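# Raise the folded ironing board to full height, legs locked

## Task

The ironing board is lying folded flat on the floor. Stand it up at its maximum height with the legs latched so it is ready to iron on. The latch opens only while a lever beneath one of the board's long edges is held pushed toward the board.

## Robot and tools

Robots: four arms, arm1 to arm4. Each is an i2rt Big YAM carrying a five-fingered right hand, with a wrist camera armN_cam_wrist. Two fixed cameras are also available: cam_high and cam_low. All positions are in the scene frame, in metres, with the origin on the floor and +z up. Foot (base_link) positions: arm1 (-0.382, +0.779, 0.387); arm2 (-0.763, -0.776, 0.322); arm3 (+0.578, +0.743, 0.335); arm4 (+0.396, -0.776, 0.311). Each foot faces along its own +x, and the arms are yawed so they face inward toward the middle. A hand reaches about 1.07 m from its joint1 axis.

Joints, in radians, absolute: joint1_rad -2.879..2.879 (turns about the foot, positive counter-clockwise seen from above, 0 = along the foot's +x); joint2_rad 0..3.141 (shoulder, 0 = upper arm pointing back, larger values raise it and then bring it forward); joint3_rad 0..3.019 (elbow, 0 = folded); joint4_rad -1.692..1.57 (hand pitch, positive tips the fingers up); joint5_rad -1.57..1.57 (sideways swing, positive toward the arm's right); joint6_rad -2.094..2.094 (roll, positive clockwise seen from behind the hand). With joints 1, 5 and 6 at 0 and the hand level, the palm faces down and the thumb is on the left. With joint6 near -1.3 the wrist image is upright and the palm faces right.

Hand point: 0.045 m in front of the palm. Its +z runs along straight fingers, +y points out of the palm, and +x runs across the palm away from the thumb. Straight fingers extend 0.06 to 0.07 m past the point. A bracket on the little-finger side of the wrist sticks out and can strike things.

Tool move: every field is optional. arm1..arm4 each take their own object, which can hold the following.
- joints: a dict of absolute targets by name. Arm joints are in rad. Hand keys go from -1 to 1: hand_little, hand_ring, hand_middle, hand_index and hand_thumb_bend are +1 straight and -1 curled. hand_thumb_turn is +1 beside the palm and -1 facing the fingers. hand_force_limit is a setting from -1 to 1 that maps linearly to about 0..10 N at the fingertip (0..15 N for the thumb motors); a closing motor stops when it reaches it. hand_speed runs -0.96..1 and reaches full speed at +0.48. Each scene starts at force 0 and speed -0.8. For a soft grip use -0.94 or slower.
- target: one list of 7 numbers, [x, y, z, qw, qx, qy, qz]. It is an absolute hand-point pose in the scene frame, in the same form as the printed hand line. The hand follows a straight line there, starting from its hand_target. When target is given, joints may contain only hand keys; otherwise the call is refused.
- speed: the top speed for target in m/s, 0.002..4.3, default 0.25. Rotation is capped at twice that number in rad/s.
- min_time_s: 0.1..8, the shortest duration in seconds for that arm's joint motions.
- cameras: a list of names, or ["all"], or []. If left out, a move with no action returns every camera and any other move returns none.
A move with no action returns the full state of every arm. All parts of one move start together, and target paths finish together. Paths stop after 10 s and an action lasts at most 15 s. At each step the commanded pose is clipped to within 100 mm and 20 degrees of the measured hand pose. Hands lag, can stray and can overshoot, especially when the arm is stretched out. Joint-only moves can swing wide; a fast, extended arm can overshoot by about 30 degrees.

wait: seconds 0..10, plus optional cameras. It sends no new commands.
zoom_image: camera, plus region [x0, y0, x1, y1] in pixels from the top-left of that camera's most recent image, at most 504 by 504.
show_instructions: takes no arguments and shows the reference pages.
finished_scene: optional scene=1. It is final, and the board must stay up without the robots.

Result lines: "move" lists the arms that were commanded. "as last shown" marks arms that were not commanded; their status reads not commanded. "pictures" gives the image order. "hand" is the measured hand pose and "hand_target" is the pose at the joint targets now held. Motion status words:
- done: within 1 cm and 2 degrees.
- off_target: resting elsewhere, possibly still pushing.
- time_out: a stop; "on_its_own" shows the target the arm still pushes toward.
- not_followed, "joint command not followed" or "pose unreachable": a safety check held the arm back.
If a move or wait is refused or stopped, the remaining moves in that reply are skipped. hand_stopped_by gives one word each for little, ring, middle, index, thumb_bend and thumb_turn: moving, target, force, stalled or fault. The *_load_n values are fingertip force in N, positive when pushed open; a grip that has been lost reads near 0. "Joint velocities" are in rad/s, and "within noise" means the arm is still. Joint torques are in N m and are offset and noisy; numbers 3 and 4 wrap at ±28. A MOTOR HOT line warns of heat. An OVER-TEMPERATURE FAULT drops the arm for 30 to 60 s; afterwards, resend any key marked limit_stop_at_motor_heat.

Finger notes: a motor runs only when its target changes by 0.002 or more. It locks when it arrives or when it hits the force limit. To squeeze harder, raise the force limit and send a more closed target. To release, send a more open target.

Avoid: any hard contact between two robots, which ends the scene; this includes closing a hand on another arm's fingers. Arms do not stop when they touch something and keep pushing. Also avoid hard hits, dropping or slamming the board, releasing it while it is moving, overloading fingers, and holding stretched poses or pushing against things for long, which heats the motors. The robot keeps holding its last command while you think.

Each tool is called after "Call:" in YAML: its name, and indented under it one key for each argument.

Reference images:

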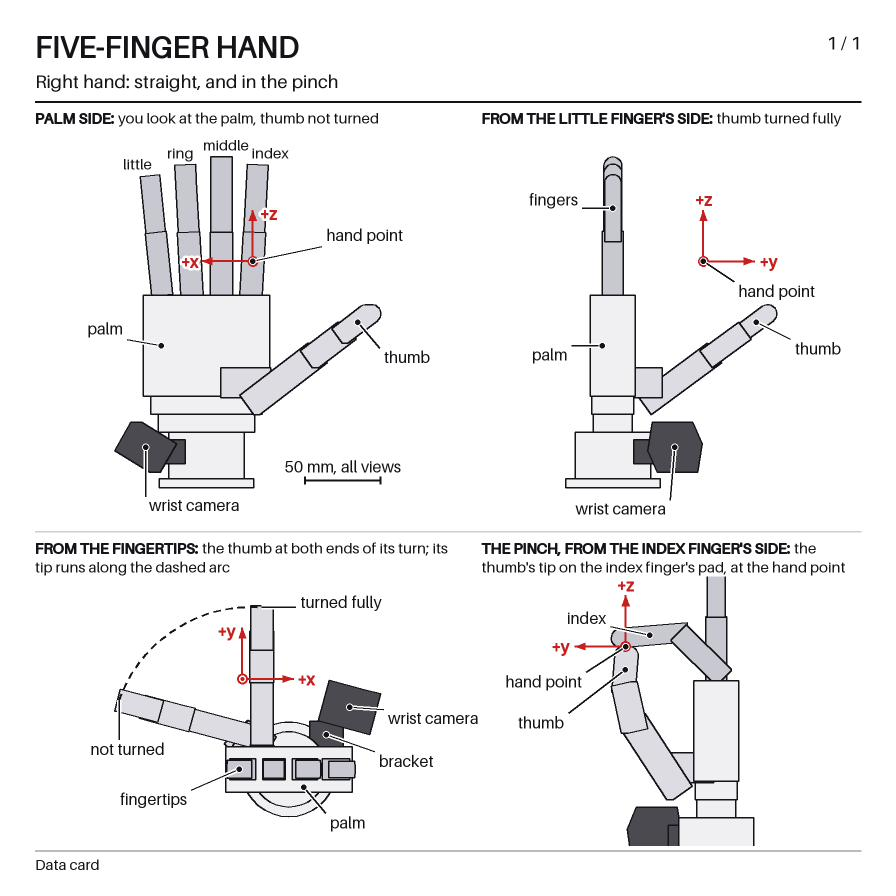

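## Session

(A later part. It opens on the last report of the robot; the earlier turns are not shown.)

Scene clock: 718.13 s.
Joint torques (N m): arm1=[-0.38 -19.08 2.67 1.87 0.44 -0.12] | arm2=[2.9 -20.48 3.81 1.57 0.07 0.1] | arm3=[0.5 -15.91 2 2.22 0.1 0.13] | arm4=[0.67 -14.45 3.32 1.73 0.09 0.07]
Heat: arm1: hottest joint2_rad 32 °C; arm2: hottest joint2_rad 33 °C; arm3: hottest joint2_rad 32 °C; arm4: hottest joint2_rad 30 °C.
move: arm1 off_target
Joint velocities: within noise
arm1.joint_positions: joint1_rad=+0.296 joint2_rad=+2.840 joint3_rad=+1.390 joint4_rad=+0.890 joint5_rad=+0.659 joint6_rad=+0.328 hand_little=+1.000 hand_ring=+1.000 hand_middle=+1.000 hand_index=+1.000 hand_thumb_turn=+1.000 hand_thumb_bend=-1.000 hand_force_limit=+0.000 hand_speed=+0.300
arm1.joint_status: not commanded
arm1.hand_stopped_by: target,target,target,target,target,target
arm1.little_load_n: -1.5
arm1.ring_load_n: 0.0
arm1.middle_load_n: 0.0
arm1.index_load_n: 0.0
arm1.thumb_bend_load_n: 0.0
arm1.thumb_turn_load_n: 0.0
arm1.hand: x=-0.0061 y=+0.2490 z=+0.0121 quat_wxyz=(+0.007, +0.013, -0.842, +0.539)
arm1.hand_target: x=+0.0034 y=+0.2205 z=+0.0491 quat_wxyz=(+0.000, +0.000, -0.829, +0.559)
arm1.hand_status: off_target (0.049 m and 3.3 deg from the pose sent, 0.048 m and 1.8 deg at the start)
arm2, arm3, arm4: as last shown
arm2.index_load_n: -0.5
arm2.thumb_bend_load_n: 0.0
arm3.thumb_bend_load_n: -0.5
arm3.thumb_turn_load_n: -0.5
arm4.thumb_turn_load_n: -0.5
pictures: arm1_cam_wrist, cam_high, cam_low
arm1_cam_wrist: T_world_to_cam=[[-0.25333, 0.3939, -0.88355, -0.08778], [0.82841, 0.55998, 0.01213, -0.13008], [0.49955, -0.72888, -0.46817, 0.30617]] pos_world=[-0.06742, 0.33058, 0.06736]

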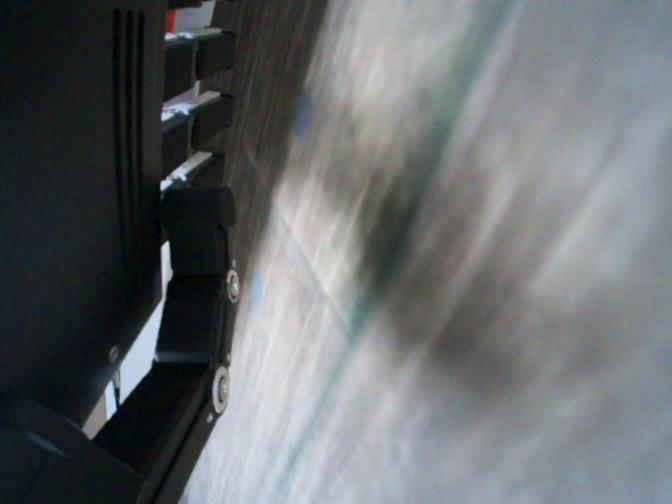

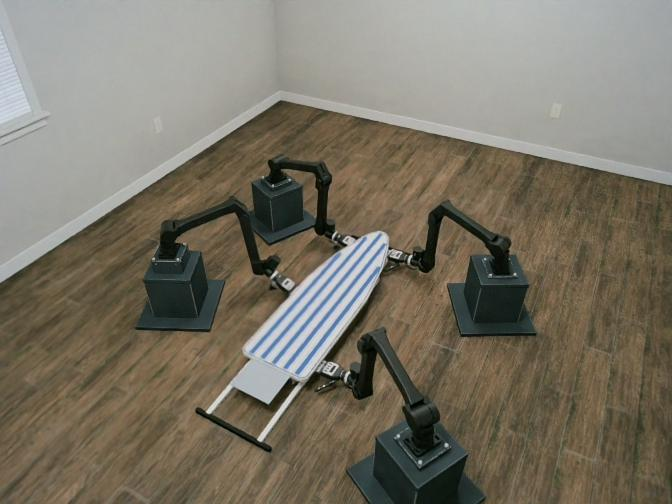

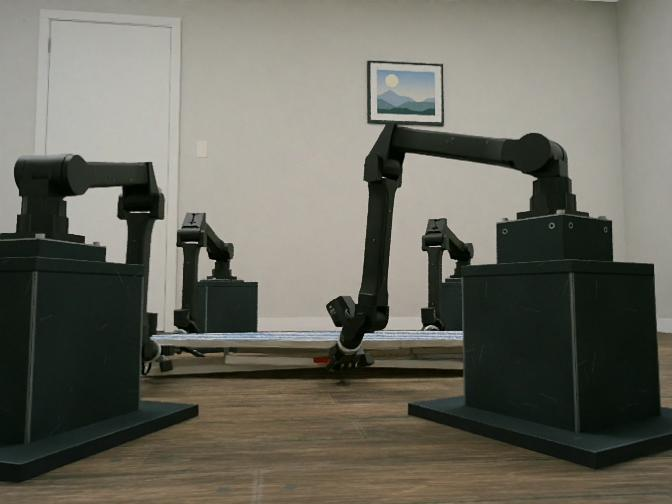

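Call:
move:
  arm1: {"target": [0.012, 0.254, 0.000, 0, 0, -0.7986, 0.6018], "speed": 0.05}
  cameras: ["arm1_cam_wrist"]

Call:
zoom_image:
  camera: "arm1_cam_wrist"
  region: [150, 0, 350, 250]

Scene clock: 749.30 s.
Joint torques (N m): arm1=[1.44 -14.56 3.21 2.36 0.29 -0.1] | arm2=[3.14 -19.14 3.78 1.73 0.08 0.11] | arm3=[0.5 -15.85 2.02 2.22 0.11 0.14] | arm4=[0.79 -14.27 3.29 1.68 0.07 0.07]
Heat: arm1: hottest joint2_rad 34 °C; arm2: hottest joint2_rad 33 °C; arm3: hottest joint2_rad 32 °C; arm4: hottest joint2_rad 30 °C.
move: arm1 done
Joint velocities: within noise
arm1.joint_positions: joint1_rad=+0.344 joint2_rad=+2.956 joint3_rad=+1.458 joint4_rad=+1.081 joint5_rad=+0.757 joint6_rad=+0.278 hand_little=+1.000 hand_ring=+1.000 hand_middle=+1.000 hand_index=+1.000 hand_thumb_turn=+1.000 hand_thumb_bend=-1.000 hand_force_limit=+0.000 hand_speed=+0.300
arm1.joint_status: not commanded
arm1.hand_stopped_by: target,target,target,target,target,target
arm1.little_load_n: 0.0
arm1.ring_load_n: 0.0
arm1.middle_load_n: 0.0
arm1.index_load_n: 0.0
arm1.thumb_bend_load_n: 0.0
arm1.thumb_turn_load_n: 0.0
arm1.hand: x=+0.0035 y=+0.2558 z=-0.0027 quat_wxyz=(+0.006, -0.002, -0.805, +0.594)
arm1.hand_target: x=+0.0120 y=+0.2541 z=+0.0002 quat_wxyz=(+0.000, +0.000, -0.799, +0.602)
arm1.hand_status: done (0.009 m and 1.4 deg from the pose sent, 0.022 m and 9.0 deg at the start)
arm2, arm3, arm4: as last shown
arm2.index_load_n: 0.0
arm2.thumb_turn_load_n: 0.0
arm3.thumb_bend_load_n: 0.0
arm3.thumb_turn_load_n: 0.0
arm1_cam_wrist: T_world_to_cam=[[-0.22901, 0.27731, -0.93309, -0.07149], [0.84089, 0.53924, -0.04612, -0.13655], [0.49036, -0.79519, -0.35668, 0.31667]] pos_world=[-0.05683, 0.34527, 0.03994]

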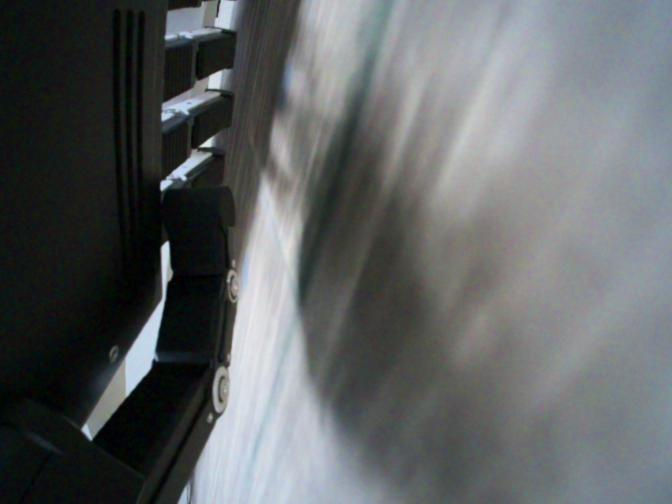

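Scaled by 2.016 from the camera's image (finer frame: 960x720).

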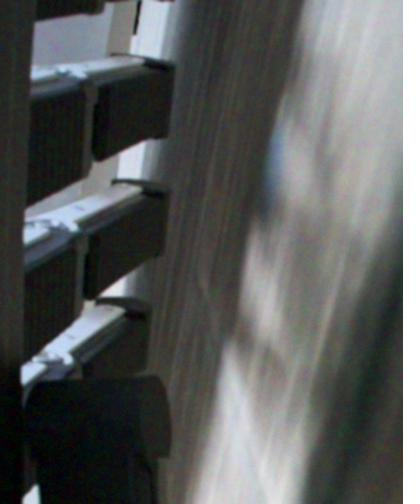

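Call:
move:
  arm1: {"target": [0.014, 0.249, 0.020, 0, 0, -0.7986, 0.6018], "speed": 0.04}
  cameras: ["arm1_cam_wrist", "cam_low"]

Call:
zoom_image:
  camera: "arm1_cam_wrist"
  region: [150, 0, 350, 250]

Call:
zoom_image:
  camera: "cam_low"
  region: [300, 320, 400, 390]

Scene clock: 755.83 s.
Joint torques (N m): arm1=[1.26 -17.03 1.66 1.96 0.16 -0.09] | arm2=[3.43 -19.14 3.54 1.59 -0.01 0.12] | arm3=[0.5 -15.85 2.02 2.22 0.11 0.13] | arm4=[0.67 -14.21 3.29 1.66 0.09 0.08]
Heat: arm1: hottest joint2_rad 34 °C; arm2: hottest joint2_rad 33 °C; arm3: hottest joint2_rad 32 °C; arm4: hottest joint2_rad 30 °C.
move: arm1 off_target
Joint velocities: within noise
arm1.joint_positions: joint1_rad=+0.344 joint2_rad=+2.944 joint3_rad=+1.442 joint4_rad=+1.081 joint5_rad=+0.757 joint6_rad=+0.275 hand_little=+1.000 hand_ring=+1.000 hand_middle=+1.000 hand_index=+1.000 hand_thumb_turn=+1.000 hand_thumb_bend=-1.000 hand_force_limit=+0.000 hand_speed=+0.300
arm1.joint_status: not commanded
arm1.hand_stopped_by: target,target,target,target,target,target
arm1.little_load_n: -0.5
arm1.ring_load_n: 0.0
arm1.middle_load_n: 0.0
arm1.index_load_n: 0.0
arm1.thumb_bend_load_n: 0.0
arm1.thumb_turn_load_n: 0.0
arm1.hand: x=+0.0020 y=+0.2571 z=+0.0011 quat_wxyz=(+0.008, +0.000, -0.805, +0.593)
arm1.hand_target: x=+0.0140 y=+0.2490 z=+0.0197 quat_wxyz=(+0.000, +0.000, -0.799, +0.602)
arm1.hand_status: off_target (0.024 m and 1.6 deg from the pose sent, 0.026 m and 1.4 deg at the start)
arm2.joint_positions: joint1_rad=-0.113 joint2_rad=+2.900 joint3_rad=+1.418 joint4_rad=+1.408 joint5_rad=-0.602 joint6_rad=-0.073 hand_little=+1.000 hand_ring=+1.000 hand_middle=+1.000 hand_index=+1.000 hand_thumb_turn=+1.000 hand_thumb_bend=+1.000 hand_force_limit=+0.000 hand_speed=+0.300
arm2.joint_status: not commanded
arm2.hand_stopped_by: target,target,target,target,target,target
arm2.little_load_n: 0.0
arm2.ring_load_n: 0.0
arm2.middle_load_n: 0.0
arm2.index_load_n: 0.0
arm2.thumb_bend_load_n: 0.0
arm2.thumb_turn_load_n: 0.0
arm2.hand: x=-0.4936 y=-0.1659 z=+0.0184 quat_wxyz=(-0.687, +0.727, +0.003, +0.013)
arm2.hand_target: x=-0.5049 y=-0.1635 z=+0.0084 quat_wxyz=(-0.682, +0.731, +0.000, +0.000)
arm2.hand_status: not commanded
arm3.joint_positions: joint1_rad=+0.265 joint2_rad=+2.892 joint3_rad=+1.273 joint4_rad=+1.562 joint5_rad=-0.176 joint6_rad=-0.023 hand_little=+1.000 hand_ring=+1.000 hand_middle=+1.000 hand_index=+1.000 hand_thumb_turn=+1.000 hand_thumb_bend=+1.000 hand_force_limit=+0.000 hand_speed=+0.300
arm3.joint_status: not commanded
arm3.hand_stopped_by: target,target,target,target,target,target
arm3.little_load_n: 0.0
arm3.ring_load_n: 0.0
arm3.middle_load_n: 0.0
arm3.index_load_n: 0.0
arm3.thumb_bend_load_n: 0.0
arm3.thumb_turn_load_n: 0.0
arm3.hand: x=+0.5201 y=+0.1024 z=+0.0289 quat_wxyz=(+0.008, +0.000, -0.731, +0.683)
arm3.hand_target: x=+0.5299 y=+0.1022 z=+0.0242 quat_wxyz=(+0.000, +0.000, -0.731, +0.682)
arm3.hand_status: not commanded
arm4.joint_positions: joint1_rad=-0.707 joint2_rad=+2.874 joint3_rad=+1.328 joint4_rad=+1.482 joint5_rad=-0.193 joint6_rad=-0.021 hand_little=+1.000 hand_ring=+1.000 hand_middle=+1.000 hand_index=+1.000 hand_thumb_turn=+1.000 hand_thumb_bend=+1.000 hand_force_limit=+0.000 hand_speed=+0.300
arm4.joint_status: not commanded
arm4.hand_stopped_by: target,target,target,target,target,target
arm4.little_load_n: 0.0
arm4.ring_load_n: 0.0
arm4.middle_load_n: 0.0
arm4.index_load_n: 0.0
arm4.thumb_bend_load_n: 0.0
arm4.thumb_turn_load_n: 0.0
arm4.hand: x=+0.4677 y=-0.1088 z=+0.0139 quat_wxyz=(-0.682, +0.731, +0.002, +0.008)
arm4.hand_target: x=+0.4599 y=-0.1063 z=+0.0100 quat_wxyz=(-0.682, +0.732, +0.000, +0.000)
arm4.hand_status: not commanded
arm1_cam_wrist: T_world_to_cam=[[-0.23422, 0.27939, -0.93117, -0.06913], [0.84013, 0.54014, -0.04926, -0.13604], [0.4892, -0.79385, -0.36123, 0.31955]] pos_world=[-0.05823, 0.34647, 0.04436]

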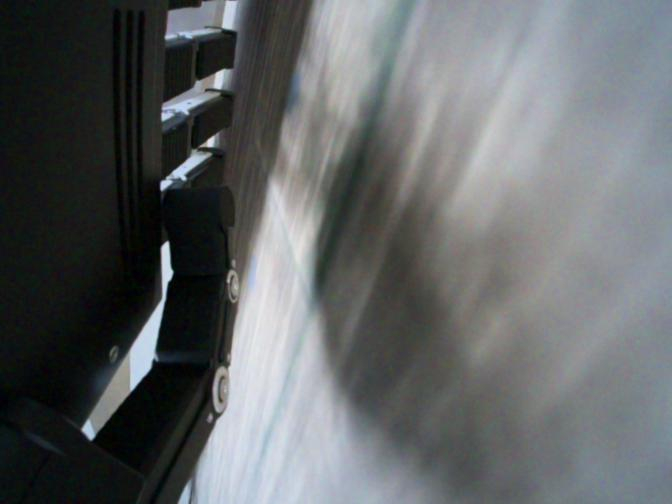

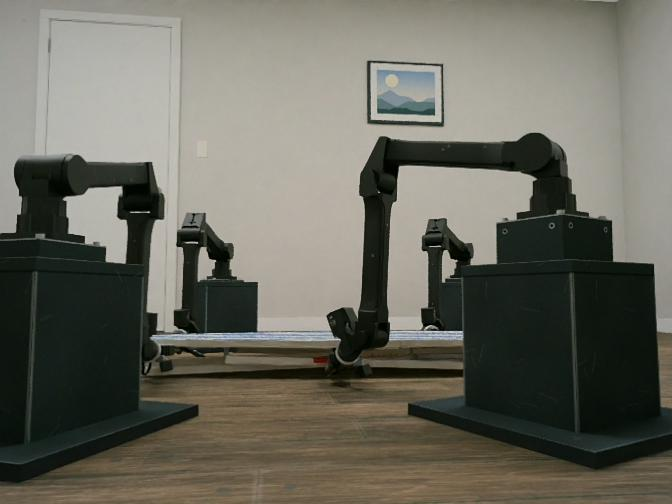

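Scaled by 2.016 from the camera's image (finer frame: 960x720).

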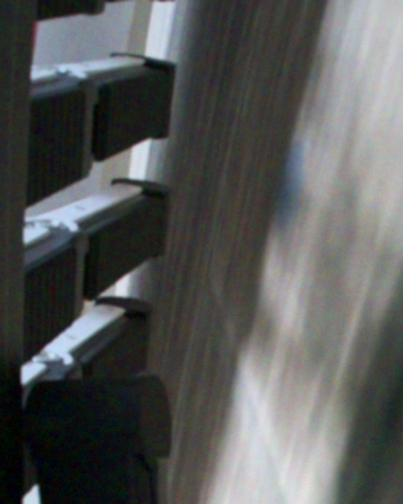

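Scaled by 5.040.

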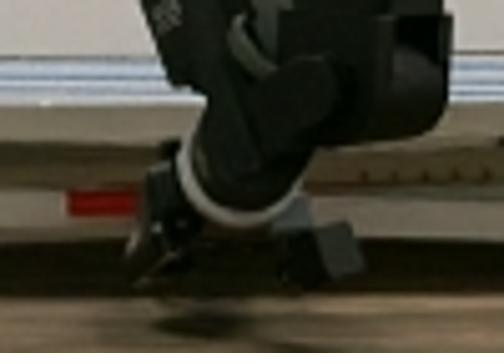

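Call:
move:
  arm1: {"target": [0.014, 0.247, 0.045, 0, 0, -0.7986, 0.6018], "speed": 0.05}
  cameras: ["arm1_cam_wrist", "cam_low"]

Call:
zoom_image:
  camera: "arm1_cam_wrist"
  region: [150, 0, 350, 250]

Call:
zoom_image:
  camera: "cam_low"
  region: [300, 320, 400, 390]

Scene clock: 765.17 s.
Joint torques (N m): arm1=[1.08 -18.08 1.98 1.83 0.36 -0.08] | arm2=[3.72 -18.55 3.59 1.43 0.02 0.13] | arm3=[0.56 -15.85 2.02 2.21 0.11 0.13] | arm4=[0.73 -14.04 3.29 1.7 0.08 0.08]
Heat: arm1: hottest joint2_rad 34 °C; arm2: hottest joint2_rad 33 °C; arm3: hottest joint2_rad 32 °C; arm4: hottest joint2_rad 30 °C.
move: arm1 off_target
Joint velocities: within noise
arm1.joint_positions: joint1_rad=+0.344 joint2_rad=+2.899 joint3_rad=+1.381 joint4_rad=+1.078 joint5_rad=+0.750 joint6_rad=+0.275 hand_little=+1.000 hand_ring=+1.000 hand_middle=+1.000 hand_index=+1.000 hand_thumb_turn=+1.000 hand_thumb_bend=-1.000 hand_force_limit=+0.000 hand_speed=+0.300
arm1.joint_status: not commanded
arm1.hand_stopped_by: target,target,target,target,target,target
arm1.little_load_n: -2.5
arm1.ring_load_n: 0.0
arm1.middle_load_n: 0.0
arm1.index_load_n: 0.0
arm1.thumb_bend_load_n: 0.0
arm1.thumb_turn_load_n: 0.0
arm1.hand: x=-0.0038 y=+0.2645 z=+0.0135 quat_wxyz=(+0.011, +0.007, -0.810, +0.586)
arm1.hand_target: x=+0.0137 y=+0.2472 z=+0.0445 quat_wxyz=(+0.000, +0.000, -0.799, +0.602)
arm1.hand_status: off_target (0.040 m and 2.6 deg from the pose sent, 0.047 m and 1.6 deg at the start)
arm2, arm3, arm4: as last shown
arm2.index_load_n: -0.5
arm2.thumb_turn_load_n: -0.5
arm1_cam_wrist: T_world_to_cam=[[-0.24729, 0.29239, -0.92377, -0.06457], [0.83585, 0.54661, -0.05073, -0.13631], [0.49011, -0.78468, -0.37956, 0.33052]] pos_world=[-0.06402, 0.35274, 0.05889]

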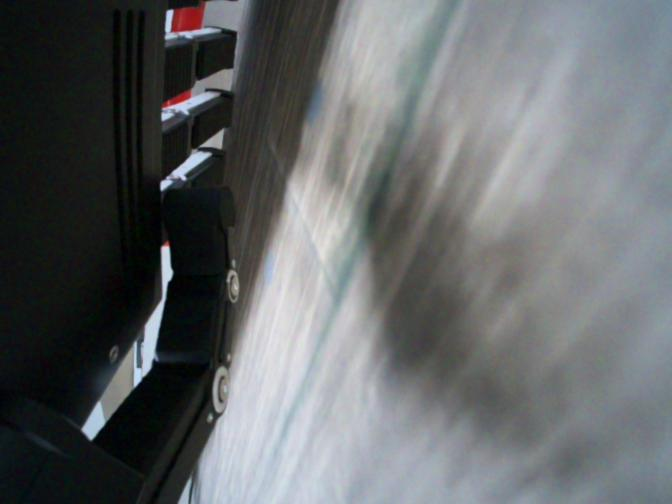

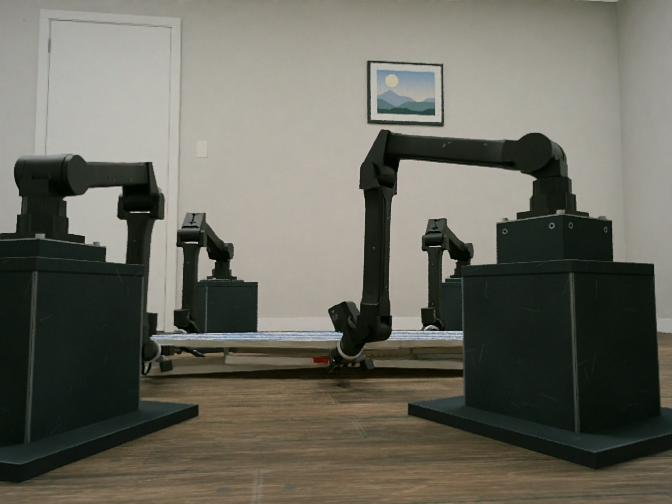

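Scaled by 2.016 from the camera's image (finer frame: 960x720).

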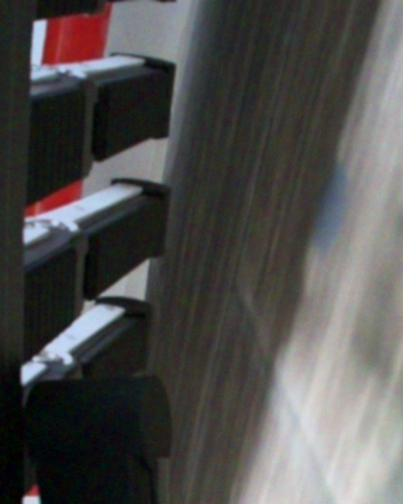

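Scaled by 5.040.

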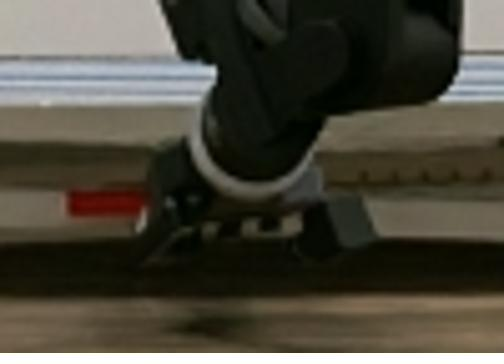

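Call:
wait:
  seconds: 1

Scene clock: 783.80 s.
Joint torques (N m): arm1=[0.97 -18.2 1.99 1.83 0.36 -0.09] | arm2=[4.37 -19.43 3.66 1.72 0.1 0.09] | arm3=[0.5 -15.85 2.02 2.22 0.1 0.13] | arm4=[0.85 -14.33 3.26 1.7 0.08 0.07]
Heat: arm1: hottest joint2_rad 33 °C; arm2: hottest joint2_rad 33 °C; arm3: hottest joint2_rad 32 °C; arm4: hottest joint2_rad 30 °C.
Joint velocities: within noise
arm1.joint_positions: joint1_rad=+0.344 joint2_rad=+2.899 joint3_rad=+1.381 joint4_rad=+1.078 joint5_rad=+0.750 joint6_rad=+0.275 hand_little=+1.000 hand_ring=+1.000 hand_middle=+1.000 hand_index=+1.000 hand_thumb_turn=+1.000 hand_thumb_bend=-1.000 hand_force_limit=+0.000 hand_speed=+0.300
arm1.joint_status: not commanded
arm1.hand_stopped_by: target,target,target,target,target,target
arm1.little_load_n: -2.0
arm1.ring_load_n: 0.0
arm1.middle_load_n: 0.0
arm1.index_load_n: 0.0
arm1.thumb_bend_load_n: 0.0
arm1.thumb_turn_load_n: 0.0
arm1.hand: x=-0.0038 y=+0.2645 z=+0.0135 quat_wxyz=(+0.011, +0.007, -0.810, +0.586)
arm1.hand_target: x=+0.0137 y=+0.2472 z=+0.0445 quat_wxyz=(+0.000, +0.000, -0.799, +0.602)
arm1.hand_status: off_target (0.040 m and 2.6 deg from the pose sent, 0.047 m and 1.6 deg at the start)
arm2.joint_positions: joint1_rad=-0.113 joint2_rad=+2.900 joint3_rad=+1.418 joint4_rad=+1.408 joint5_rad=-0.602 joint6_rad=-0.073 hand_little=+1.000 hand_ring=+1.000 hand_middle=+1.000 hand_index=+1.000 hand_thumb_turn=+1.000 hand_thumb_bend=+1.000 hand_force_limit=+0.000 hand_speed=+0.300
arm2.joint_status: not commanded
arm2.hand_stopped_by: target,target,target,target,target,target
arm2.little_load_n: 0.0
arm2.ring_load_n: -0.5
arm2.middle_load_n: -0.5
arm2.index_load_n: 0.0
arm2.thumb_bend_load_n: 0.0
arm2.thumb_turn_load_n: -0.5
arm2.hand: x=-0.4936 y=-0.1659 z=+0.0184 quat_wxyz=(-0.687, +0.727, +0.003, +0.013)
arm2.hand_target: x=-0.5049 y=-0.1635 z=+0.0084 quat_wxyz=(-0.682, +0.731, +0.000, +0.000)
arm2.hand_status: not commanded
arm3.joint_positions: joint1_rad=+0.265 joint2_rad=+2.892 joint3_rad=+1.273 joint4_rad=+1.562 joint5_rad=-0.176 joint6_rad=-0.023 hand_little=+1.000 hand_ring=+1.000 hand_middle=+1.000 hand_index=+1.000 hand_thumb_turn=+1.000 hand_thumb_bend=+1.000 hand_force_limit=+0.000 hand_speed=+0.300
arm3.joint_status: not commanded
arm3.hand_stopped_by: target,target,target,target,target,target
arm3.little_load_n: 0.0
arm3.ring_load_n: 0.0
arm3.middle_load_n: 0.0
arm3.index_load_n: 0.0
arm3.thumb_bend_load_n: 0.0
arm3.thumb_turn_load_n: 0.0
arm3.hand: x=+0.5201 y=+0.1024 z=+0.0289 quat_wxyz=(+0.008, +0.000, -0.731, +0.683)
arm3.hand_target: x=+0.5299 y=+0.1022 z=+0.0242 quat_wxyz=(+0.000, +0.000, -0.731, +0.682)
arm3.hand_status: not commanded
arm4.joint_positions: joint1_rad=-0.707 joint2_rad=+2.874 joint3_rad=+1.328 joint4_rad=+1.482 joint5_rad=-0.193 joint6_rad=-0.021 hand_little=+1.000 hand_ring=+1.000 hand_middle=+1.000 hand_index=+1.000 hand_thumb_turn=+1.000 hand_thumb_bend=+1.000 hand_force_limit=+0.000 hand_speed=+0.300
arm4.joint_status: not commanded
arm4.hand_stopped_by: target,target,target,target,target,target
arm4.little_load_n: 0.0
arm4.ring_load_n: 0.0
arm4.middle_load_n: 0.0
arm4.index_load_n: 0.0
arm4.thumb_bend_load_n: 0.0
arm4.thumb_turn_load_n: -0.5
arm4.hand: x=+0.4677 y=-0.1088 z=+0.0139 quat_wxyz=(-0.682, +0.731, +0.002, +0.008)
arm4.hand_target: x=+0.4599 y=-0.1063 z=+0.0100 quat_wxyz=(-0.682, +0.732, +0.000, +0.000)
arm4.hand_status: not commanded
wait: 1.00 s; at rest from the start
pictures: none

Call:
move:
  arm1: {"target": [0.020, 0.235, 0.080, 0, 0, -0.7986, 0.6018], "speed": 0.05}
  cameras: ["arm1_cam_wrist", "cam_low"]

Call:
zoom_image:
  camera: "arm1_cam_wrist"
  region: [150, 0, 350, 250]

Call:
zoom_image:
  camera: "cam_low"
  region: [300, 320, 400, 390]

Scene clock: 801.73 s.
Joint torques (N m): arm1=[0.32 -19.96 3.21 2.29 0.62 -0.12] | arm2=[2.67 -18.96 3.6 1.47 0.02 0.13] | arm3=[0.5 -15.85 2 2.22 0.11 0.14] | arm4=[0.85 -14.21 3.3 1.63 0.09 0.07]
Heat: arm1: hottest joint2_rad 33 °C; arm2: hottest joint2_rad 33 °C; arm3: hottest joint2_rad 32 °C; arm4: hottest joint2_rad 30 °C.
move: arm1 off_target
Joint velocities: within noise
arm1.joint_positions: joint1_rad=+0.345 joint2_rad=+2.841 joint3_rad=+1.323 joint4_rad=+1.021 joint5_rad=+0.736 joint6_rad=+0.275 hand_little=+1.000 hand_ring=+0.999 hand_middle=+1.000 hand_index=+1.000 hand_thumb_turn=+1.000 hand_thumb_bend=-1.000 hand_force_limit=+0.000 hand_speed=+0.300
arm1.joint_status: not commanded
arm1.hand_stopped_by: target,target,target,target,target,target
arm1.little_load_n: 0.0
arm1.ring_load_n: -4.0
arm1.middle_load_n: -1.5
arm1.index_load_n: 0.0
arm1.thumb_bend_load_n: 0.0
arm1.thumb_turn_load_n: 0.0
arm1.hand: x=-0.0088 y=+0.2731 z=+0.0241 quat_wxyz=(+0.021, +0.023, -0.822, +0.568)
arm1.hand_target: x=+0.0186 y=+0.2363 z=+0.0795 quat_wxyz=(+0.000, -0.001, -0.799, +0.602)
arm1.hand_status: off_target (0.074 m and 5.9 deg from the pose sent, 0.077 m and 2.6 deg at the start)
arm2, arm3, arm4: as last shown
arm2.middle_load_n: 0.0
arm4.thumb_turn_load_n: 0.0
arm1_cam_wrist: T_world_to_cam=[[-0.28363, 0.32894, -0.90075, -0.0694], [0.82671, 0.55985, -0.05586, -0.1398], [0.48591, -0.7605, -0.43073, 0.33829]] pos_world=[-0.06849, 0.35836, 0.07539]

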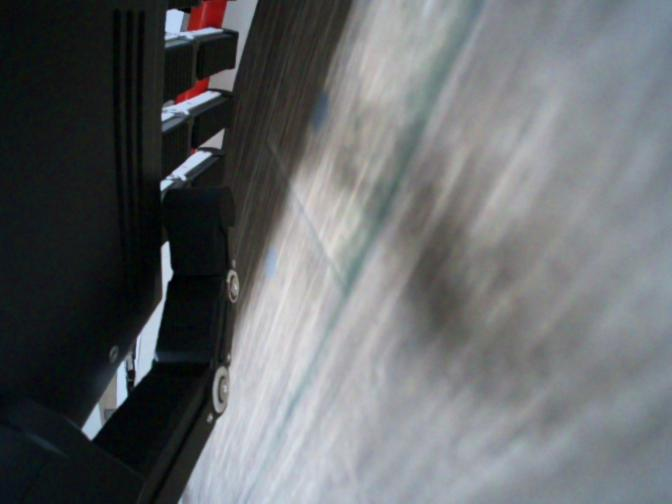

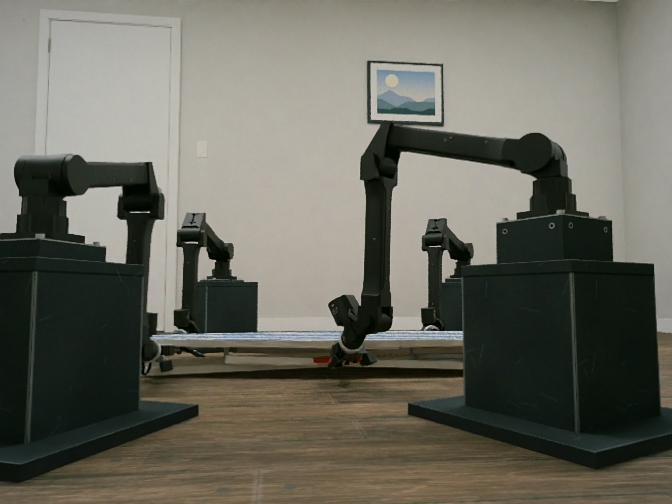

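Scaled by 2.016 from the camera's image (finer frame: 960x720).

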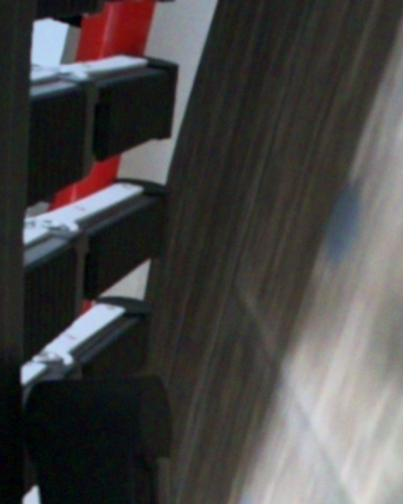

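Scaled by 5.040.

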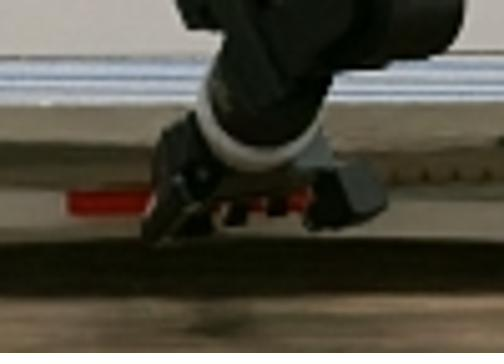

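Call:
move:
  arm1: {"target": [0.010, 0.34, 0.06, 0, 0, -0.7986, 0.6018], "speed": 0.08}
  cameras: []

Call:
move:
  arm3: {"target": [0.530, 0.102, 0.090, -0.0191, -0.0179, -0.7312, 0.6818], "speed": 0.05}
  arm4: {"target": [0.460, -0.106, 0.075, 0.6818, -0.7312, -0.0179, -0.0191], "speed": 0.05}
  cameras: ["all"]

Scene clock: 822.37 s.
Joint torques (N m): arm1=[1.73 -13.86 0.61 2.29 0.34 0.11] | arm2=[2.61 -18.84 3.41 1.5 -0.02 0.15] | arm3=[0.44 -15.85 2.02 2.22 0.11 0.14] | arm4=[0.79 -14.21 3.29 1.73 0.08 0.08]
Heat: arm1: hottest joint2_rad 34 °C; arm2: hottest joint2_rad 33 °C; arm3: hottest joint2_rad 32 °C; arm4: hottest joint2_rad 30 °C.
move: arm1 done
Joint velocities: within noise
arm1.joint_positions: joint1_rad=+0.481 joint2_rad=+2.794 joint3_rad=+1.177 joint4_rad=+1.153 joint5_rad=+0.880 joint6_rad=+0.335 hand_little=+1.000 hand_ring=+1.000 hand_middle=+1.000 hand_index=+1.000 hand_thumb_turn=+1.000 hand_thumb_bend=-1.000 hand_force_limit=+0.000 hand_speed=+0.300
arm1.joint_status: not commanded
arm1.hand_stopped_by: target,target,target,target,target,target
arm1.little_load_n: 0.0
arm1.ring_load_n: 0.0
arm1.middle_load_n: 0.0
arm1.index_load_n: 0.0
arm1.thumb_bend_load_n: 0.0
arm1.thumb_turn_load_n: 0.0
arm1.hand: x=+0.0061 y=+0.3382 z=+0.0569 quat_wxyz=(+0.009, +0.006, -0.802, +0.598)
arm1.hand_target: x=+0.0099 y=+0.3400 z=+0.0600 quat_wxyz=(+0.000, +0.000, -0.799, +0.602)
arm1.hand_status: done (0.005 m and 1.4 deg from the pose sent, 0.078 m and 5.9 deg at the start)
arm2, arm3, arm4: as last shown
arm2.ring_load_n: 0.0
arm2.thumb_turn_load_n: 0.0
arm3.index_load_n: -0.5
arm3.thumb_turn_load_n: -0.5

Scene clock: 824.20 s.
Joint torques (N m): arm1=[1.38 -13.74 0.65 2.29 0.33 0.13] | arm2=[2.96 -19.43 3.58 1.36 0.1 0.09] | arm3=[-0.15 -21.71 1.29 3.22 -0.19 -0.01] | arm4=[0.97 -18.9 2.3 2.76 -0.02 -0.08]
Heat: arm1: hottest joint2_rad 34 °C; arm2: hottest joint2_rad 33 °C; arm3: hottest joint2_rad 32 °C; arm4: hottest joint2_rad 30 °C.
move: arm3 off_target; arm4 off_target
Joint velocities: within noise
arm1, arm2: as last shown
arm1.hand: x=+0.0062 y=+0.3382 z=+0.0570 quat_wxyz=(+0.009, +0.006, -0.802, +0.598)
arm2.little_load_n: -0.5
arm2.middle_load_n: -0.5
arm2.thumb_turn_load_n: -0.5
arm3.joint_positions: joint1_rad=+0.265 joint2_rad=+2.798 joint3_rad=+1.131 joint4_rad=+1.516 joint5_rad=-0.180 joint6_rad=+0.045 hand_little=+1.000 hand_ring=+1.000 hand_middle=+1.000 hand_index=+1.000 hand_thumb_turn=+1.000 hand_thumb_bend=+1.000 hand_force_limit=+0.000 hand_speed=+0.300
arm3.joint_status: not commanded
arm3.hand_stopped_by: target,target,target,target,target,target
arm3.little_load_n: -2.5
arm3.ring_load_n: 0.0
arm3.middle_load_n: 0.0
arm3.index_load_n: 0.0
arm3.thumb_bend_load_n: 0.0
arm3.thumb_turn_load_n: 0.0
arm3.hand: x=+0.5308 y=+0.1324 z=+0.0449 quat_wxyz=(-0.022, -0.030, -0.761, +0.648)
arm3.hand_target: x=+0.5303 y=+0.1031 z=+0.0892 quat_wxyz=(-0.019, -0.018, -0.731, +0.682)
arm3.hand_status: off_target (0.054 m and 5.4 deg from the pose sent, 0.062 m and 3.7 deg at the start)
arm4.joint_positions: joint1_rad=-0.703 joint2_rad=+2.772 joint3_rad=+1.189 joint4_rad=+1.434 joint5_rad=-0.180 joint6_rad=-0.055 hand_little=+1.000 hand_ring=+1.000 hand_middle=+1.000 hand_index=+1.000 hand_thumb_turn=+1.000 hand_thumb_bend=+1.000 hand_force_limit=+0.000 hand_speed=+0.300
arm4.joint_status: not commanded
arm4.hand_stopped_by: target,target,target,target,target,target
arm4.little_load_n: 0.0
arm4.ring_load_n: 0.0
arm4.middle_load_n: 0.0
arm4.index_load_n: -1.5
arm4.thumb_bend_load_n: 0.0
arm4.thumb_turn_load_n: 0.0
arm4.hand: x=+0.4640 y=-0.1352 z=+0.0297 quat_wxyz=(-0.651, +0.759, +0.007, +0.017)
arm4.hand_target: x=+0.4596 y=-0.1069 z=+0.0742 quat_wxyz=(-0.682, +0.731, +0.018, +0.019)
arm4.hand_status: off_target (0.054 m and 5.0 deg from the pose sent, 0.062 m and 2.2 deg at the start)
pictures: arm1_cam_wrist, arm2_cam_wrist, arm3_cam_wrist, arm4_cam_wrist, cam_high, cam_low
arm1_cam_wrist: T_world_to_cam=[[-0.24511, 0.26595, -0.93231, -0.03411], [0.83535, 0.54599, -0.06387, -0.18171], [0.49205, -0.79446, -0.35599, 0.40189]] pos_world=[-0.05432, 0.42757, 0.09967]
arm2_cam_wrist: T_world_to_cam=[[0.31664, -0.04396, -0.94753, 0.16737], [-0.7994, -0.55007, -0.24162, -0.48953], [-0.51058, 0.83396, -0.20932, 0.00933]] pos_world=[-0.43957, -0.2697, 0.04226]
arm3_cam_wrist: T_world_to_cam=[[-0.14129, 0.18203, -0.97309, 0.09337], [0.84955, 0.52692, -0.02478, -0.51884], [0.50823, -0.83019, -0.22909, -0.03115]] pos_world=[0.4698, 0.23053, 0.07086]
arm4_cam_wrist: T_world_to_cam=[[0.32129, -0.15824, -0.93366, -0.14577], [-0.81482, -0.54858, -0.18743, 0.30824], [-0.48253, 0.82099, -0.30519, 0.45605]] pos_world=[0.51805, -0.22839, 0.06085]

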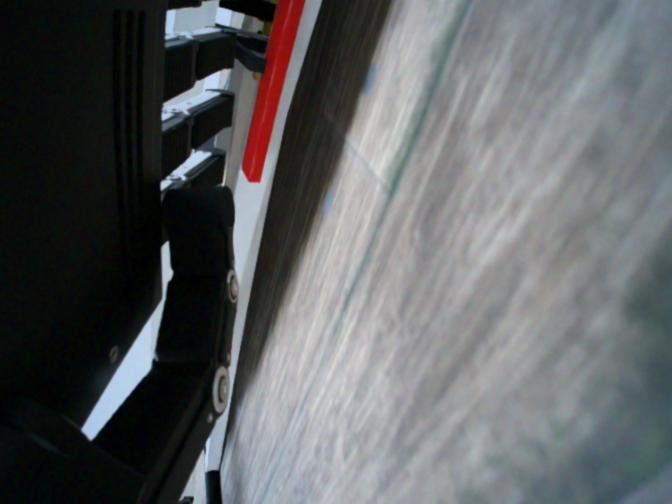

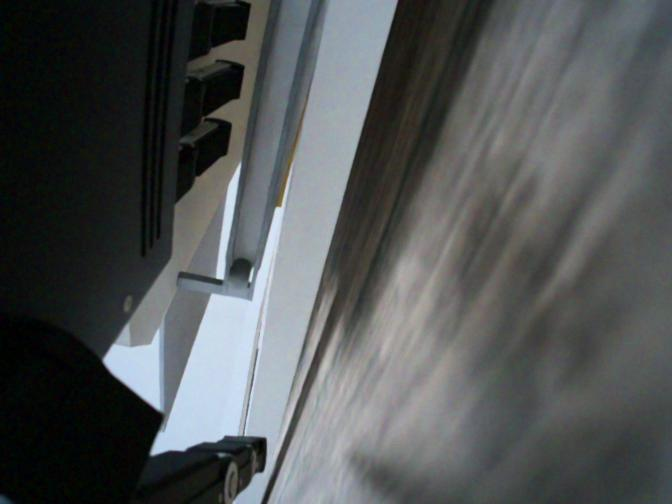

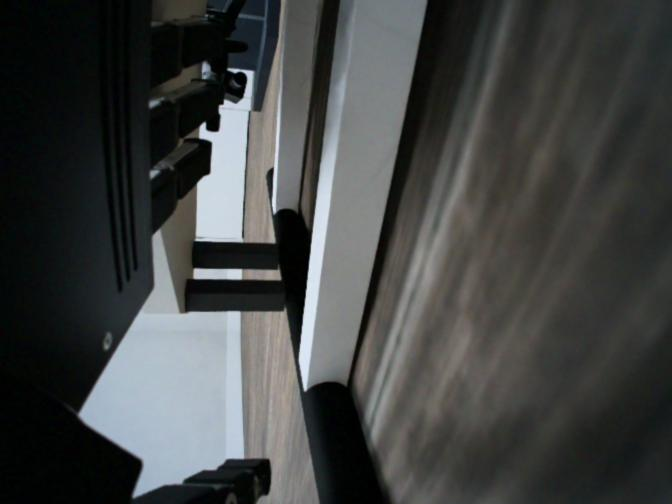

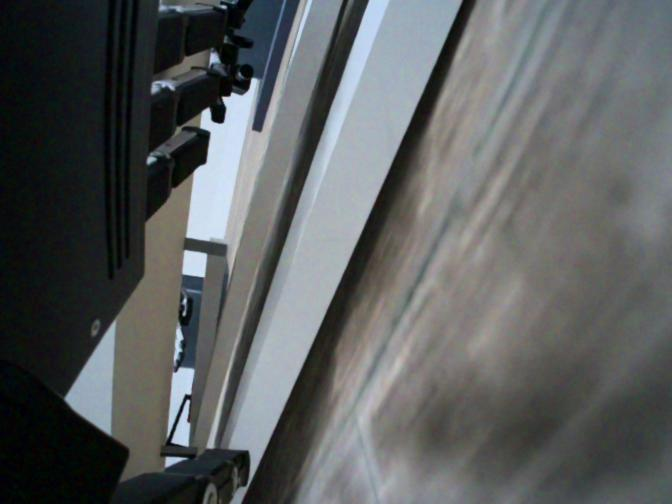

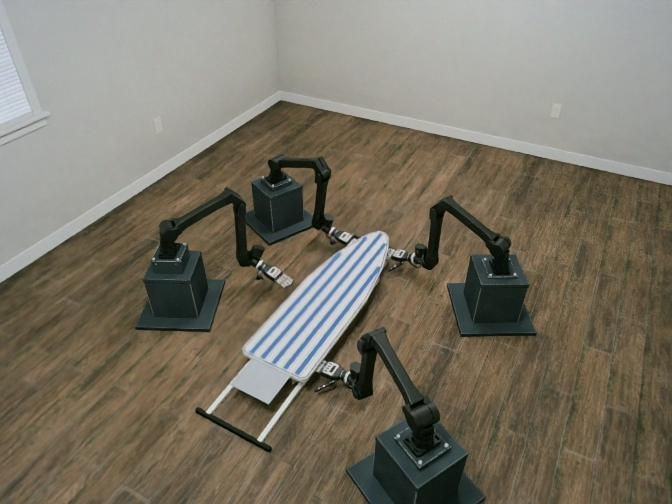

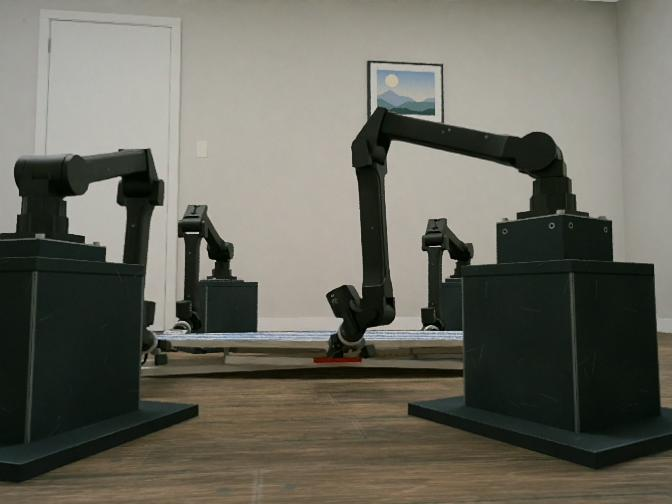

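Call:
move:
  arm3: {"target": [0.530, 0.100, 0.020, 0, 0, -0.7071, 0.7071], "speed": 0.06}
  arm4: {"target": [0.460, -0.104, 0.008, 0.7071, -0.7071, 0, 0], "speed": 0.06}
  cameras: []

Call:
move:
  arm3: {"target": [0.530, 0.060, 0.090, -0.0185, -0.0185, -0.7069, 0.7069], "speed": 0.05}
  arm4: {"target": [0.460, -0.064, 0.078, 0.7069, -0.7069, -0.0185, -0.0185], "speed": 0.05}
  cameras: ["arm3_cam_wrist", "arm4_cam_wrist", "cam_low", "cam_high"]

Scene clock: 865.17 s.
Joint torques (N m): arm1=[1.32 -13.86 0.65 2.33 0.35 0.13] | arm2=[3.19 -18.67 3.49 1.28 0.12 0.09] | arm3=[0.26 -16.32 2.18 3.18 -0.12 -0.08] | arm4=[0.32 -14.86 3.3 2.78 -0.04 0.08]
Heat: arm1: hottest joint2_rad 33 °C; arm2: hottest joint2_rad 33 °C; arm3: hottest joint2_rad 35 °C; arm4: hottest joint2_rad 34 °C.
move: arm3 off_target; arm4 off_target
Joint velocities: within noise
arm1, arm2: as last shown
arm1.ring_load_n: -0.5
arm2.little_load_n: 0.0
arm2.thumb_turn_load_n: 0.0
arm3.joint_positions: joint1_rad=+0.265 joint2_rad=+2.923 joint3_rad=+1.299 joint4_rad=+1.558 joint5_rad=-0.180 joint6_rad=+0.004 hand_little=+1.000 hand_ring=+1.000 hand_middle=+1.000 hand_index=+1.000 hand_thumb_turn=+1.000 hand_thumb_bend=+1.000 hand_force_limit=+0.000 hand_speed=+0.300
arm3.joint_status: not commanded
arm3.hand_stopped_by: target,target,target,target,target,target
arm3.little_load_n: 0.0
arm3.ring_load_n: -0.5
arm3.middle_load_n: 0.0
arm3.index_load_n: 0.0
arm3.thumb_bend_load_n: 0.0
arm3.thumb_turn_load_n: 0.0
arm3.hand: x=+0.5231 y=+0.1048 z=+0.0154 quat_wxyz=(-0.004, -0.009, -0.734, +0.680)
arm3.hand_target: x=+0.5299 y=+0.0997 z=+0.0200 quat_wxyz=(-0.003, +0.002, -0.724, +0.690)
arm3.hand_status: off_target (0.010 m and 4.5 deg from the pose sent, 0.041 m and 10.1 deg at the start; a joint's target at an end of its range on 43 of 54 steps)
arm4.joint_positions: joint1_rad=-0.703 joint2_rad=+2.935 joint3_rad=+1.369 joint4_rad=+1.536 joint5_rad=-0.191 joint6_rad=-0.007 hand_little=+1.000 hand_ring=+1.000 hand_middle=+1.000 hand_index=+1.000 hand_thumb_turn=+1.000 hand_thumb_bend=+1.000 hand_force_limit=+0.000 hand_speed=+0.300
arm4.joint_status: not commanded
arm4.hand_stopped_by: target,target,target,target,target,target
arm4.little_load_n: 0.0
arm4.ring_load_n: 0.0
arm4.middle_load_n: 0.0
arm4.index_load_n: -0.5
arm4.thumb_bend_load_n: 0.0
arm4.thumb_turn_load_n: 0.0
arm4.hand: x=+0.4639 y=-0.1123 z=-0.0009 quat_wxyz=(-0.694, +0.720, +0.000, +0.005)
arm4.hand_target: x=+0.4600 y=-0.1044 z=+0.0080 quat_wxyz=(-0.707, +0.707, +0.000, +0.000)
arm4.hand_status: off_target (0.013 m and 2.1 deg from the pose sent, 0.038 m and 9.0 deg at the start)

Scene clock: 867.30 s.
Joint torques (N m): arm1=[1.38 -13.8 0.61 2.32 0.35 0.13] | arm2=[2.96 -18.49 3.62 1.2 0.02 0.11] | arm3=[0.5 -22.89 2.86 2.76 0.06 0.12] | arm4=[1.14 -19.96 3.37 2.63 0.03 -0.1]
Heat: arm1: hottest joint2_rad 33 °C; arm2: hottest joint2_rad 33 °C; arm3: hottest joint2_rad 35 °C; arm4: hottest joint2_rad 34 °C.
move: arm3 off_target; arm4 off_target
Joint velocities: within noise
arm1, arm2: as last shown
arm1.ring_load_n: 0.0
arm3.joint_positions: joint1_rad=+0.272 joint2_rad=+2.851 joint3_rad=+1.251 joint4_rad=+1.515 joint5_rad=-0.169 joint6_rad=+0.045 hand_little=+1.000 hand_ring=+1.000 hand_middle=+1.000 hand_index=+1.000 hand_thumb_turn=+1.000 hand_thumb_bend=+1.000 hand_force_limit=+0.000 hand_speed=+0.300
arm3.joint_status: not commanded
arm3.hand_stopped_by: target,target,target,target,target,target
arm3.little_load_n: 0.0
arm3.ring_load_n: -0.5
arm3.middle_load_n: 0.0
arm3.index_load_n: 0.0
arm3.thumb_bend_load_n: 0.0
arm3.thumb_turn_load_n: -0.5
arm3.hand: x=+0.5265 y=+0.0980 z=+0.0394 quat_wxyz=(-0.017, -0.027, -0.739, +0.673)
arm3.hand_target: x=+0.5305 y=+0.0621 z=+0.0898 quat_wxyz=(-0.019, -0.019, -0.707, +0.707)
arm3.hand_status: off_target (0.063 m and 5.5 deg from the pose sent, 0.087 m and 4.8 deg at the start)
arm4.joint_positions: joint1_rad=-0.693 joint2_rad=+2.828 joint3_rad=+1.315 joint4_rad=+1.424 joint5_rad=-0.173 joint6_rad=-0.041 hand_little=+1.000 hand_ring=+1.000 hand_middle=+1.000 hand_index=+1.000 hand_thumb_turn=+1.000 hand_thumb_bend=+1.000 hand_force_limit=+0.000 hand_speed=+0.300
arm4.joint_status: not commanded
arm4.hand_stopped_by: target,target,target,target,target,target
arm4.little_load_n: 0.0
arm4.ring_load_n: -0.5
arm4.middle_load_n: 0.0
arm4.index_load_n: 0.0
arm4.thumb_bend_load_n: 0.0
arm4.thumb_turn_load_n: 0.0
arm4.hand: x=+0.4650 y=-0.0991 z=+0.0244 quat_wxyz=(-0.673, +0.740, +0.006, +0.016)
arm4.hand_target: x=+0.4594 y=-0.0656 z=+0.0774 quat_wxyz=(-0.707, +0.707, +0.018, +0.018)
arm4.hand_status: off_target (0.064 m and 5.6 deg from the pose sent, 0.092 m and 3.3 deg at the start)
pictures: arm3_cam_wrist, arm4_cam_wrist, cam_high, cam_low
arm3_cam_wrist: T_world_to_cam=[[-0.15379, 0.11917, -0.98089, 0.10672], [0.85142, 0.51974, -0.07035, -0.49572], [0.50143, -0.84597, -0.1814, -0.05555]] pos_world=[0.46633, 0.19794, 0.05973]
arm4_cam_wrist: T_world_to_cam=[[0.31929, -0.10241, -0.94211, -0.13853], [-0.81477, -0.53734, -0.21772, 0.3297], [-0.48394, 0.83712, -0.25501, 0.42628]] pos_world=[0.51915, -0.19387, 0.04998]

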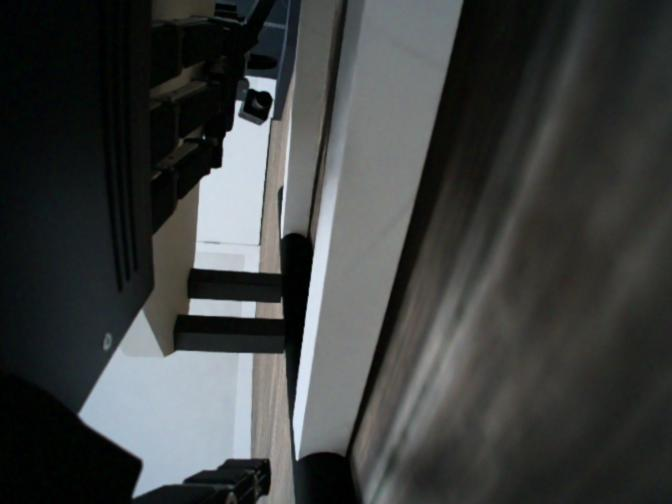

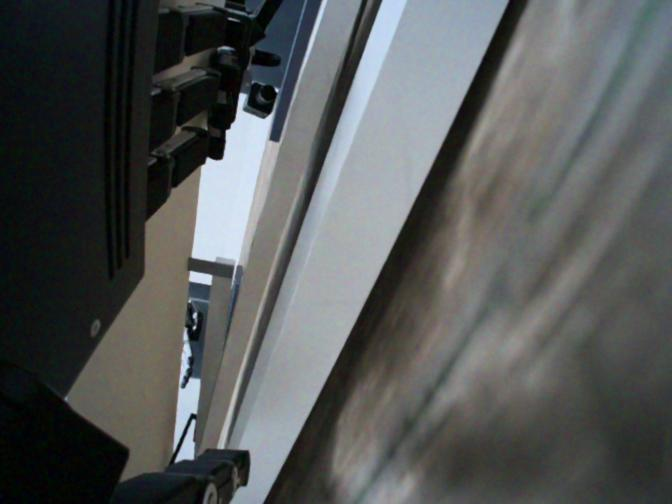

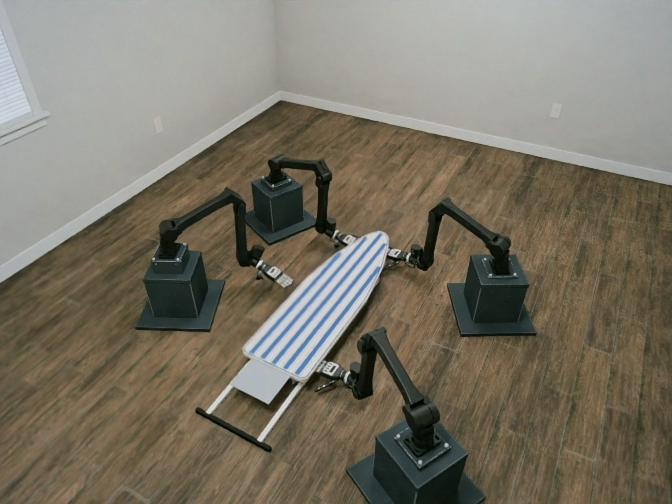

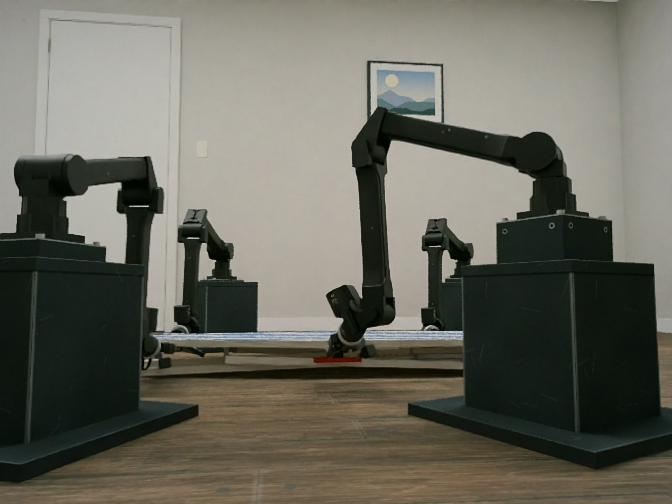

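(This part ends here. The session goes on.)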